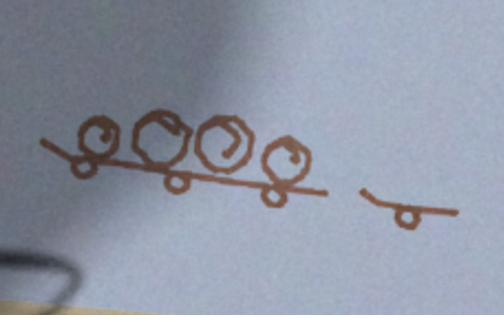

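Call:
move(
  target=[
    [0,0,0,0,0,0,1,0,0,0.168404,0,0.216879,0.295113,-0.9],
    [0,0,0,0,0,0,1,0,0,0.178741,0,0.231731,0.308153,-0.9],
    [0,0,0,0,0,0,1,-0.015616,0,0.178741,0,0.231731,0.308153,-0.9],
  ],
  speed=[0.8,0.04,0.15],
  blend=[0.003,0,0],
  cameras=[],
)

Call:
move(
  target=[
    [0,0,0,0,0,0,1,0,0,0,0,0,0.002692,-0.9],
    [0,0,0,0,0,0,1,0,0,0.00237,0,0.003345,0.007615,-0.9],
    [0,0,0,0,0,0,1,0,0,0.004856,0,0.006835,0.013403,-0.9],
    [0,0,0,0,0,0,1,0,0,0.005967,0,0.008408,0.017803,-0.9],
    [0,0,0,0,0,0,1,0,0,-0.014447,0,-0.007644,0.017803,-0.9],
    [0,0,0,0,0,0,1,0,0,-0.017032,0,-0.011358,0.019683,-0.9],
    [0,0,0,0,0,0,1,0,0,-0.017032,0,-0.011358,0.009161,-0.9],
    [0,0,0,0,0,0,1,0,0,-0.021992,0,-0.018557,0.008253,-0.9],
    [0,0,0,0,0,0,1,0,0,-0.024105,0,-0.021601,0.004616,-0.9],
    [0,0,0,0,0,0,1,0,0,-0.02447,0,-0.022113,0.001068,-0.9],
    [0,0,0,0,0,0,1,0.015616,0,-0.02447,0,-0.022113,0.001068,-0.9],
  ],
  speed=[0.05,0.04,0.04,0.04,0.1,0.035,0.1,0.035,0.035,0.035,0.3],
  blend=[0.001,0.002,0.002,0.001,0.001,0.001,0.001,0.001,0.001,0,0],
  cameras=[],
)

Scene clock: 591.97 s.
left_arm: end_effector_position=(+0.3943, +0.3349, +0.1104) grip_measured=+1.000 grip_effort_nm=0.00 end_effector_quat_wxyz=(+0.619, -0.006, +0.785, +0.003) | right_arm: end_effector_position=(+0.3025, +0.1362, +0.0788) grip_measured=-0.642 grip_effort_nm=-1.03 end_effector_quat_wxyz=(+0.563, -0.366, +0.674, +0.307)
Joint names: [wrist pitch, wrist roll, shoulder, wrist yaw, elbow, waist]
Joint positions: left_arm=[1.014 -0.014 1.582 -0.052 0.332 -0.05 0.094] | right_arm=[1.033 0.001 2.205 -0.002 0.994 1.01 0.017]
Joint torques (N m): left_arm=[1.68 0.02 -6.45 -0.05 5.23 -0.12] | right_arm=[1.51 -0.01 -8.09 0.02 7.08 0.5]
Heat: left arm: 44 °C; right arm: 47 °C.
Joint targets: left_arm=[1.021 -0.015 1.574 -0.052 0.340 -0.050] | right_arm=[1.015 0.000 2.211 0.000 1.020 1.016]
move: done
No camera images: "cameras" was empty.

Scene clock: 596.10 s.
left_arm: end_effector_position=(+0.3943, +0.3349, +0.1104) grip_measured=+1.000 grip_effort_nm=0.00 end_effector_quat_wxyz=(+0.619, -0.006, +0.785, +0.003) | right_arm: end_effector_position=(+0.2953, +0.1408, +0.1006) grip_measured=-0.642 grip_effort_nm=-1.03 end_effector_quat_wxyz=(+0.588, -0.358, +0.648, +0.325)
Joint names: [wrist pitch, wrist roll, shoulder, wrist yaw, elbow, waist]
Joint positions: left_arm=[1.014 -0.014 1.582 -0.052 0.332 -0.05 0.094] | right_arm=[1.114 0.001 2.192 -0.001 0.981 1.025 0.017]
Joint torques (N m): left_arm=[1.68 0.04 -6.41 -0.04 5.12 -0.06] | right_arm=[1.97 -0.01 -11.18 0.01 3.85 -0.57]
Heat: left arm: 44 °C; right arm: 47 °C.
Joint targets: left_arm=[1.021 -0.015 1.574 -0.052 0.340 -0.050] | right_arm=[1.147 0.000 2.157 0.000 0.971 1.019]
move: off_target (right_arm); right_arm: the shoulder is farthest, 0.036 rad from its target
No camera images: "cameras" was empty.

Call:
move(
  target=[
    [0,0,0,0,0,0,1,0.015616,0,0.035805,0,0.0529,-0.000169,-0.9],
    [0,0,0,0,0,0,1,0.015616,0,0.00763,0,0.011025,-0.015851,-0.9],
    [0,0,0,0,0,0,1,0,0,0.00763,0,0.011025,-0.015851,-0.9],
  ],
  speed=[0.4,0.09,0.15],
  blend=[0.003,0,0],
  cameras=[],
)

Scene clock: 603.23 s.
left_arm: end_effector_position=(+0.3943, +0.3349, +0.1104) grip_measured=+1.000 grip_effort_nm=0.00 end_effector_quat_wxyz=(+0.619, -0.006, +0.785, +0.003) | right_arm: end_effector_position=(+0.3151, +0.1339, +0.1044) grip_measured=-0.642 grip_effort_nm=-1.03 end_effector_quat_wxyz=(+0.603, -0.342, +0.646, +0.320)
Joint names: [wrist pitch, wrist roll, shoulder, wrist yaw, elbow, waist]
Joint positions: left_arm=[1.014 -0.014 1.582 -0.052 0.332 -0.05 0.094] | right_arm=[1.145 0.001 2.214 -0.001 1.001 0.989 0.017]
Joint torques (N m): left_arm=[1.68 0.07 -6.43 -0.03 5.18 -0.08] | right_arm=[1.69 -0.01 -11.7 0.01 4.19 -0.55]
Heat: left arm: 44 °C; right arm: 47 °C.
Joint targets: left_arm=[1.021 -0.015 1.574 -0.052 0.340 -0.050] | right_arm=[1.147 0.000 2.174 0.000 0.995 0.983]
move: off_target (right_arm); right_arm: the shoulder is farthest, 0.040 rad from its target
No camera images: "cameras" was empty.

Call:
move(
  target=[0,0,0,0,0,0,1,-0.015616,0,0,0,0,0,-0.9],
  speed=0.15,
  cameras=[],
)

Call:
move(
  target=[
    [0,0,0,0,0,0,1,0,0,0,0,0,-0.002698,-0.9],
    [0,0,0,0,0,0,1,0,0,-0.004973,0,-0.007212,-0.005247,-0.9],
    [0,0,0,0,0,0,1,0,0,-0.007457,0,-0.010801,-0.008023,-0.9],
    [0,0,0,0,0,0,1,0,0,0.012654,0,0.005074,-0.008023,-0.9],
    [0,0,0,0,0,0,1,0,0,0.01419,0,0.00724,-0.010311,-0.9],
    [0,0,0,0,0,0,1,0,0,0.017897,0,0.012468,-0.011242,-0.9],
    [0,0,0,0,0,0,1,0,0,0.017897,0,0.012468,-0.00072,-0.9],
    [0,0,0,0,0,0,1,0,0,0.021604,0,0.017696,0.000234,-0.9],
    [0,0,0,0,0,0,1,0,0,0.02314,0,0.019862,0.002499,-0.9],
    [0,0,0,0,0,0,1,0,0,0.002711,0,0.003897,0.002499,-0.9],
    [0,0,0,0,0,0,1,0,0,0.001221,0,0.001745,0.004764,-0.9],
    [0,0,0,0,0,0,1,0,0,-0.002373,0,-0.003452,0.005718,-0.9],
    [0,0,0,0,0,0,1,0,0,-0.002373,0,-0.003452,-0.004804,-0.9],
    [0,0,0,0,0,0,1,0,0,-0.004973,0,-0.007212,-0.005247,-0.9],
    [0,0,0,0,0,0,1,0,0,-0.013417,0,-0.019353,-0.008921,-0.9],
  ],
  speed=[0.05,0.04,0.035,0.1,0.035,0.035,0.1,0.035,0.035,0.1,0.035,0.035,0.1,0.035,0.04],
  blend=[0.001,0.001,0.001,0.001,0.001,0.001,0.001,0.001,0.001,0.001,0.001,0.001,0.001,0.001,0],
  cameras=[],
)

Call:
move(
  target=[
    [0,0,0,0,0,0,1,0,0,-0.002436,0,-0.003503,-0.002796,-0.9],
    [0,0,0,0,0,0,1,0,0,0.017412,0,0.012302,-0.002796,-0.9],
    [0,0,0,0,0,0,1,0,0,0.018942,0,0.014447,-0.005111,-0.9],
    [0,0,0,0,0,0,1,0,0,0.022634,0,0.019624,-0.006054,-0.9],
    [0,0,0,0,0,0,1,0,0,0.022634,0,0.019624,0.004468,-0.9],
    [0,0,0,0,0,0,1,0,0,0.026326,0,0.024801,0.005434,-0.9],
    [0,0,0,0,0,0,1,0,0,0.027856,0,0.026946,0.007726,-0.9],
    [0,0,0,0,0,0,1,0,0,0.007684,0,0.011051,0.007726,-0.9],
    [0,0,0,0,0,0,1,0,0,0.006202,0,0.008919,0.010018,-0.9],
    [0,0,0,0,0,0,1,0,0,0.002624,0,0.003774,0.010984,-0.9],
    [0,0,0,0,0,0,1,0,0,0.002624,0,0.003774,0.000462,-0.9],
    [0,0,0,0,0,0,1,0,0,0,0,0,0,-0.9],
    [0,0,0,0,0,0,1,0,0,-0.009312,0,-0.013314,-0.002695,-0.9],
  ],
  speed=[0.035,0.1,0.035,0.035,0.1,0.035,0.035,0.1,0.035,0.035,0.1,0.035,0.04],
  blend=[0.001,0.001,0.001,0.001,0.001,0.001,0.001,0.001,0.001,0.001,0.001,0.001,0],
  cameras=[],
)

Call:
move(
  target=[
    [0,0,0,0,0,0,1,0,0,-0.002388,0,-0.003426,-0.002824,-0.9],
    [0,0,0,0,0,0,1,0,0,0.017137,0,0.012294,-0.002824,-0.9],
    [0,0,0,0,0,0,1,0,0,0.018657,0,0.014415,-0.005171,-0.9],
    [0,0,0,0,0,0,1,0,0,0.022328,0,0.019533,-0.006126,-0.9],
    [0,0,0,0,0,0,1,0,0,0.022328,0,0.019533,0.004396,-0.9],
    [0,0,0,0,0,0,1,0,0,0.025999,0,0.024651,0.005375,-0.9],
    [0,0,0,0,0,0,1,0,0,0.027519,0,0.026772,0.007698,-0.9],
    [0,0,0,0,0,0,1,0,0,0.007644,0,0.010962,0.007698,-0.9],
    [0,0,0,0,0,0,1,0,0,0.006175,0,0.008854,0.010021,-0.9],
    [0,0,0,0,0,0,1,0,0,0.002628,0,0.003768,0.011,-0.9],
    [0,0,0,0,0,0,1,0,0,0.002628,0,0.003768,0.000478,-0.9],
    [0,0,0,0,0,0,1,0,0,0,0,0,0,-0.9],
    [0,0,0,0,0,0,1,0,0,-0.008862,0,-0.012675,-0.003131,-0.9],
  ],
  speed=[0.035,0.1,0.035,0.035,0.1,0.035,0.035,0.1,0.035,0.035,0.1,0.035,0.04],
  blend=[0.001,0.001,0.001,0.001,0.001,0.001,0.001,0.001,0.001,0.001,0.001,0.001,0],
  cameras=[],
)

Call:
move(
  target=[
    [0,0,0,0,0,0,1,0,0,-0.002339,0,-0.003349,-0.002849,-0.9],
    [0,0,0,0,0,0,1,0,0,0.016814,0,0.012292,-0.002849,-0.9],
    [0,0,0,0,0,0,1,0,0,0.018332,0,0.014392,-0.005227,-0.9],
    [0,0,0,0,0,0,1,0,0,0.021997,0,0.019461,-0.006195,-0.9],
    [0,0,0,0,0,0,1,0,0,0.021997,0,0.019461,0.004327,-0.9],
    [0,0,0,0,0,0,1,0,0,0.025662,0,0.02453,0.00532,-0.9],
    [0,0,0,0,0,0,1,0,0,0.02718,0,0.02663,0.007673,-0.9],
    [0,0,0,0,0,0,1,0,0,0.007613,0,0.010899,0.007673,-0.9],
    [0,0,0,0,0,0,1,0,0,0.006155,0,0.008812,0.010026,-0.9],
    [0,0,0,0,0,0,1,0,0,0.002637,0,0.003775,0.011019,-0.9],
    [0,0,0,0,0,0,1,0,0,0.002637,0,0.003775,0.000497,-0.9],
    [0,0,0,0,0,0,1,0,0,0,0,0,0,-0.9],
    [0,0,0,0,0,0,1,0,0,-0.007932,0,-0.011322,-0.00335,-0.9],
  ],
  speed=[0.035,0.1,0.035,0.035,0.1,0.035,0.035,0.1,0.035,0.035,0.1,0.035,0.04],
  blend=[0.001,0.001,0.001,0.001,0.001,0.001,0.001,0.001,0.001,0.001,0.001,0.001,0],
  cameras=[],
)

Call:
move(
  target=[
    [0,0,0,0,0,0,1,0,0,-0.002304,0,-0.003278,-0.00287,-0.9],
    [0,0,0,0,0,0,1,0,0,0.016522,0,0.012291,-0.00287,-0.9],
    [0,0,0,0,0,0,1,0,0,0.018037,0,0.014374,-0.005277,-0.9],
    [0,0,0,0,0,0,1,0,0,0.021693,0,0.019402,-0.006256,-0.9],
    [0,0,0,0,0,0,1,0,0,0.021693,0,0.019402,0.004266,-0.9],
    [0,0,0,0,0,0,1,0,0,0.025349,0,0.02443,0.005271,-0.9],
    [0,0,0,0,0,0,1,0,0,0.026864,0,0.026513,0.007652,-0.9],
    [0,0,0,0,0,0,1,0,0,0.00763,0,0.010854,0.007652,-0.9],
    [0,0,0,0,0,0,1,0,0,0.006175,0,0.008784,0.010033,-0.9],
    [0,0,0,0,0,0,1,0,0,0.002663,0,0.003788,0.011038,-0.9],
    [0,0,0,0,0,0,1,0,0,0.002663,0,0.003788,0.000516,-0.9],
    [0,0,0,0,0,0,1,0,0,0,0,0,0,-0.9],
    [0,0,0,0,0,0,1,0,0,-0.006844,0,-0.009703,-0.002969,-0.9],
  ],
  speed=[0.035,0.1,0.035,0.035,0.1,0.035,0.035,0.1,0.035,0.035,0.1,0.035,0.04],
  blend=[0.001,0.001,0.001,0.001,0.001,0.001,0.001,0.001,0.001,0.001,0.001,0.001,0],
  cameras=[],
)

Call:
move(
  target=[
    [0,0,0,0,0,0,1,0,0,-0.002272,0,-0.003216,-0.002888,-0.9],
    [0,0,0,0,0,0,1,0,0,0.016278,0,0.012292,-0.002888,-0.9],
    [0,0,0,0,0,0,1,0,0,0.01779,0,0.014361,-0.00532,-0.9],
    [0,0,0,0,0,0,1,0,0,0.021441,0,0.019354,-0.006309,-0.9],
    [0,0,0,0,0,0,1,0,0,0.021441,0,0.019354,0.004213,-0.9],
    [0,0,0,0,0,0,1,0,0,0.025092,0,0.024347,0.005228,-0.9],
    [0,0,0,0,0,0,1,0,0,0.026604,0,0.026416,0.007634,-0.9],
    [0,0,0,0,0,0,1,0,0,0.007644,0,0.010818,0.007634,-0.9],
    [0,0,0,0,0,0,1,0,0,0.006192,0,0.008763,0.01004,-0.9],
    [0,0,0,0,0,0,1,0,0,0.002686,0,0.003801,0.011055,-0.9],
    [0,0,0,0,0,0,1,0,0,0.002686,0,0.003801,0.000533,-0.9],
    [0,0,0,0,0,0,1,0,0,0,0,0,0,-0.9],
    [0,0,0,0,0,0,1,0,0,-0.006799,0,-0.009573,-0.003031,-0.9],
  ],
  speed=[0.035,0.1,0.035,0.035,0.1,0.035,0.035,0.1,0.035,0.035,0.1,0.035,0.04],
  blend=[0.001,0.001,0.001,0.001,0.001,0.001,0.001,0.001,0.001,0.001,0.001,0.001,0],
  cameras=[],
)

Call:
move(
  target=[
    [0,0,0,0,0,0,1,0,0,-0.002244,0,-0.003158,-0.002907,-0.9],
    [0,0,0,0,0,0,1,0,0,0.016067,0,0.012286,-0.002907,-0.9],
    [0,0,0,0,0,0,1,0,0,0.01757,0,0.014341,-0.005365,-0.9],
    [0,0,0,0,0,0,1,0,0,0.021198,0,0.019302,-0.006364,-0.9],
    [0,0,0,0,0,0,1,0,0,0.021198,0,0.019302,0.004158,-0.9],
    [0,0,0,0,0,0,1,0,0,0.024826,0,0.024263,0.005184,-0.9],
    [0,0,0,0,0,0,1,0,0,0.026329,0,0.026318,0.007615,-0.9],
    [0,0,0,0,0,0,1,0,0,0.00766,0,0.010782,0.007615,-0.9],
    [0,0,0,0,0,0,1,0,0,0.00621,0,0.008741,0.010046,-0.9],
    [0,0,0,0,0,0,1,0,0,0.002708,0,0.003812,0.011072,-0.9],
    [0,0,0,0,0,0,1,0,0,0.002708,0,0.003812,0.00055,-0.9],
    [0,0,0,0,0,0,1,0,0,0,0,0,0,-0.9],
    [0,0,0,0,0,0,1,0,0,-0.003628,0,-0.005107,-0.001659,-0.9],
    [0,0,0,0,0,0,1,0.015616,0,-0.003628,0,-0.005107,-0.001659,-0.9],
  ],
  speed=[0.035,0.1,0.035,0.035,0.1,0.035,0.035,0.1,0.035,0.035,0.1,0.035,0.04,0.3],
  blend=[0.001,0.001,0.001,0.001,0.001,0.001,0.001,0.001,0.001,0.001,0.001,0.001,0,0],
  cameras=[],
)

Call:
move(
  target=[0,0,0,0,0,0,1,0,0,0,0,0,-0.24,-0.9],
  speed=0.9,
  cameras=["cam_above"],
)

Call:
zoom_image(
  camera="cam_above",
  region=[205, 295, 325, 385],
)

Scene clock: 607.60 s.
left_arm: end_effector_position=(+0.3943, +0.3349, +0.1104) grip_measured=+1.000 grip_effort_nm=0.00 end_effector_quat_wxyz=(+0.619, -0.006, +0.785, +0.003) | right_arm: end_effector_position=(+0.3132, +0.1311, +0.0789) grip_measured=-0.642 grip_effort_nm=-1.03 end_effector_quat_wxyz=(+0.567, -0.358, +0.678, +0.301)
Joint names: [wrist pitch, wrist roll, shoulder, wrist yaw, elbow, waist]
Joint positions: left_arm=[1.014 -0.014 1.582 -0.052 0.332 -0.05 0.094] | right_arm=[1.032 0.001 2.209 -0.001 1.001 0.989 0.017]
Joint torques (N m): left_arm=[1.68 0.04 -6.53 -0.02 5.27 0.01] | right_arm=[1.53 -0.02 -11.28 0.02 4.22 -0.53]
Heat: left arm: 44 °C; right arm: 47 °C.
Joint targets: left_arm=[1.021 -0.015 1.574 -0.052 0.340 -0.050] | right_arm=[1.014 0.000 2.174 0.000 0.995 0.983]
move: done
No camera images: "cameras" was empty.

Scene clock: 612.33 s.
left_arm: end_effector_position=(+0.3943, +0.3349, +0.1104) grip_measured=+1.000 grip_effort_nm=0.00 end_effector_quat_wxyz=(+0.619, -0.006, +0.785, +0.003) | right_arm: end_effector_position=(+0.3169, +0.1176, +0.0787) grip_measured=-0.642 grip_effort_nm=-1.03 end_effector_quat_wxyz=(+0.565, -0.354, +0.685, +0.293)
Joint names: [wrist pitch, wrist roll, shoulder, wrist yaw, elbow, waist]
Joint positions: left_arm=[1.014 -0.014 1.582 -0.052 0.332 -0.05 0.094] | right_arm=[1.027 0.001 2.179 -0.001 0.962 0.97 0.017]
Joint torques (N m): left_arm=[1.66 0.03 -6.39 -0.03 5.3 0.03] | right_arm=[1.56 -0.02 -11.08 0.02 3.85 -0.61]
Heat: left arm: 44 °C; right arm: 47 °C.
Joint targets: left_arm=[1.021 -0.015 1.574 -0.052 0.340 -0.050] | right_arm=[1.015 0.000 2.144 0.000 0.952 0.963]
move: done
No camera images: "cameras" was empty.

Scene clock: 616.57 s.
left_arm: end_effector_position=(+0.3943, +0.3349, +0.1104) grip_measured=+1.000 grip_effort_nm=0.00 end_effector_quat_wxyz=(+0.619, -0.006, +0.785, +0.003) | right_arm: end_effector_position=(+0.3155, +0.1102, +0.0785) grip_measured=-0.642 grip_effort_nm=-1.03 end_effector_quat_wxyz=(+0.563, -0.353, +0.689, +0.290)
Joint names: [wrist pitch, wrist roll, shoulder, wrist yaw, elbow, waist]
Joint positions: left_arm=[1.014 -0.014 1.582 -0.052 0.332 -0.05 0.094] | right_arm=[1.026 0.001 2.158 -0.001 0.932 0.964 0.017]
Joint torques (N m): left_arm=[1.66 0.05 -6.26 -0.03 5.24 -0.08] | right_arm=[1.56 -0.02 -10.89 0.01 3.81 -0.61]
Heat: left arm: 44 °C; right arm: 47 °C.
Joint targets: left_arm=[1.021 -0.015 1.574 -0.052 0.340 -0.050] | right_arm=[1.014 0.000 2.123 0.000 0.922 0.957]
move: done
No camera images: "cameras" was empty.

Scene clock: 620.77 s.
left_arm: end_effector_position=(+0.3943, +0.3349, +0.1104) grip_measured=+1.000 grip_effort_nm=0.00 end_effector_quat_wxyz=(+0.619, -0.006, +0.785, +0.003) | right_arm: end_effector_position=(+0.3148, +0.1025, +0.0782) grip_measured=-0.642 grip_effort_nm=-1.03 end_effector_quat_wxyz=(+0.561, -0.352, +0.692, +0.286)
Joint names: [wrist pitch, wrist roll, shoulder, wrist yaw, elbow, waist]
Joint positions: left_arm=[1.014 -0.014 1.582 -0.052 0.332 -0.05 0.094] | right_arm=[1.026 0.001 2.138 -0.001 0.904 0.957 0.017]
Joint torques (N m): left_arm=[1.65 0.06 -6.42 -0.04 5.24 -0.09] | right_arm=[1.56 -0.01 -10.69 0.01 3.77 -0.61]
Heat: left arm: 44 °C; right arm: 47 °C.
Joint targets: left_arm=[1.021 -0.015 1.574 -0.052 0.340 -0.050] | right_arm=[1.014 0.000 2.103 0.000 0.894 0.950]
move: done
No camera images: "cameras" was empty.

Scene clock: 624.87 s.
left_arm: end_effector_position=(+0.3943, +0.3349, +0.1104) grip_measured=+1.000 grip_effort_nm=0.00 end_effector_quat_wxyz=(+0.619, -0.006, +0.785, +0.003) | right_arm: end_effector_position=(+0.3145, +0.0954, +0.0781) grip_measured=-0.642 grip_effort_nm=-1.03 end_effector_quat_wxyz=(+0.560, -0.351, +0.696, +0.283)
Joint names: [wrist pitch, wrist roll, shoulder, wrist yaw, elbow, waist]
Joint positions: left_arm=[1.014 -0.014 1.582 -0.052 0.332 -0.05 0.094] | right_arm=[1.026 0.001 2.119 -0.001 0.879 0.95 0.017]
Joint torques (N m): left_arm=[1.67 0.03 -6.34 -0.03 5.16 -0.05] | right_arm=[1.56 -0.02 -10.5 0.01 3.74 -0.59]
Heat: left arm: 44 °C; right arm: 46 °C.
Joint targets: left_arm=[1.021 -0.015 1.574 -0.052 0.340 -0.050] | right_arm=[1.015 0.000 2.085 0.000 0.869 0.943]
move: done
No camera images: "cameras" was empty.

Scene clock: 628.83 s.
left_arm: end_effector_position=(+0.3943, +0.3349, +0.1104) grip_measured=+1.000 grip_effort_nm=0.00 end_effector_quat_wxyz=(+0.619, -0.006, +0.785, +0.003) | right_arm: end_effector_position=(+0.3143, +0.0893, +0.0780) grip_measured=-0.642 grip_effort_nm=-1.03 end_effector_quat_wxyz=(+0.559, -0.349, +0.698, +0.280)
Joint names: [wrist pitch, wrist roll, shoulder, wrist yaw, elbow, waist]
Joint positions: left_arm=[1.014 -0.014 1.582 -0.052 0.332 -0.05 0.094] | right_arm=[1.026 0.001 2.104 -0.001 0.858 0.943 0.017]
Joint torques (N m): left_arm=[1.67 0.04 -6.48 -0.04 5.11 -0.13] | right_arm=[1.56 -0.02 -10.33 0.01 3.71 -0.61]
Heat: left arm: 44 °C; right arm: 46 °C.
Joint targets: left_arm=[1.021 -0.015 1.574 -0.052 0.340 -0.050] | right_arm=[1.015 0.000 2.070 0.000 0.848 0.936]
move: done
No camera images: "cameras" was empty.

Scene clock: 632.80 s.
left_arm: end_effector_position=(+0.3943, +0.3349, +0.1104) grip_measured=+1.000 grip_effort_nm=0.00 end_effector_quat_wxyz=(+0.619, -0.006, +0.785, +0.003) | right_arm: end_effector_position=(+0.3141, +0.0830, +0.0776) grip_measured=-0.642 grip_effort_nm=-1.03 end_effector_quat_wxyz=(+0.557, -0.348, +0.701, +0.277)
Joint names: [wrist pitch, wrist roll, shoulder, wrist yaw, elbow, waist]
Joint positions: left_arm=[1.014 -0.014 1.582 -0.052 0.332 -0.05 0.094] | right_arm=[1.025 0.001 2.089 -0.001 0.836 0.937 0.017]
Joint torques (N m): left_arm=[1.7 0.05 -6.46 -0.05 5.2 0.02] | right_arm=[1.57 -0.02 -10.18 0.02 3.7 -0.59]
Heat: left arm: 44 °C; right arm: 46 °C.
Joint targets: left_arm=[1.021 -0.015 1.574 -0.052 0.340 -0.050] | right_arm=[1.014 0.000 2.055 -0.001 0.826 0.930]
move: done
No camera images: "cameras" was empty.

Scene clock: 637.57 s.
left_arm: end_effector_position=(+0.3943, +0.3349, +0.1104) grip_measured=+1.000 grip_effort_nm=0.00 end_effector_quat_wxyz=(+0.619, -0.006, +0.785, +0.003) | right_arm: end_effector_position=(+0.3166, +0.0828, +0.0995) grip_measured=-0.642 grip_effort_nm=-1.03 end_effector_quat_wxyz=(+0.587, -0.334, +0.677, +0.291)
Joint names: [wrist pitch, wrist roll, shoulder, wrist yaw, elbow, waist]
Joint positions: left_arm=[1.014 -0.014 1.582 -0.052 0.332 -0.05 0.094] | right_arm=[1.114 0.001 2.08 -0.001 0.825 0.933 0.017]
Joint torques (N m): left_arm=[1.7 0.03 -6.34 -0.01 5.22 -0.05] | right_arm=[1.96 -0.02 -10.1 0.01 3.66 -0.61]
Heat: left arm: 44 °C; right arm: 46 °C.
Joint targets: left_arm=[1.021 -0.015 1.574 -0.052 0.340 -0.050] | right_arm=[1.147 0.000 2.047 0.000 0.815 0.926]
move: done
No camera images: "cameras" was empty.

Scene clock: 638.77 s.
left_arm: end_effector_position=(+0.3943, +0.3349, +0.1104) grip_measured=+1.000 grip_effort_nm=0.00 end_effector_quat_wxyz=(+0.619, -0.006, +0.785, +0.003) | right_arm: end_effector_position=(+0.4894, -0.1475, +0.0997) grip_measured=-0.642 grip_effort_nm=-1.03 end_effector_quat_wxyz=(+0.645, -0.136, +0.743, +0.118)
Joint names: [wrist pitch, wrist roll, shoulder, wrist yaw, elbow, waist]
Joint positions: left_arm=[1.014 -0.014 1.582 -0.052 0.332 -0.05 0.094] | right_arm=[1.115 0.001 2.08 0.008 0.825 0.386 0.017]
Joint torques (N m): left_arm=[1.68 0.01 -6.48 -0.03 5.26 -0.05] | right_arm=[1.96 -0.02 -10.1 -0.08 3.67 0.55]
Heat: left arm: 44 °C; right arm: 46 °C.
Joint targets: left_arm=[1.021 -0.015 1.574 -0.052 0.340 -0.050] | right_arm=[1.147 0.000 2.047 0.000 0.815 0.392]
move: done
Images, in order (width x height): cam_above 672x504.

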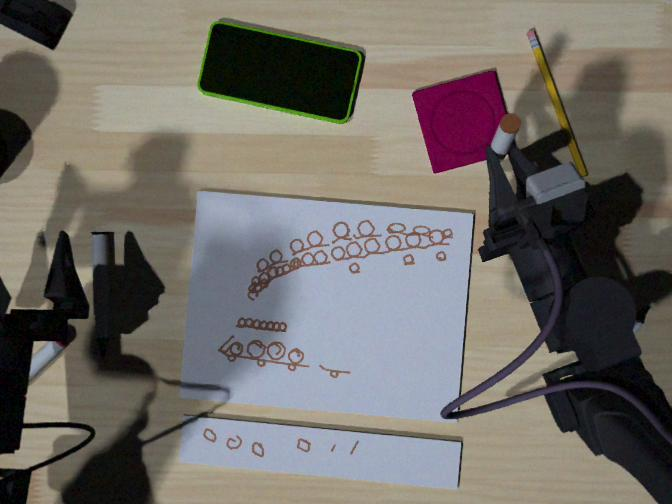

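Scaled by 4.200 from the camera's 672x504 image, which has a finer 960x720 frame.

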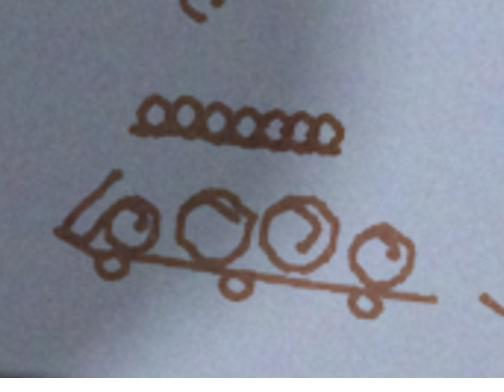

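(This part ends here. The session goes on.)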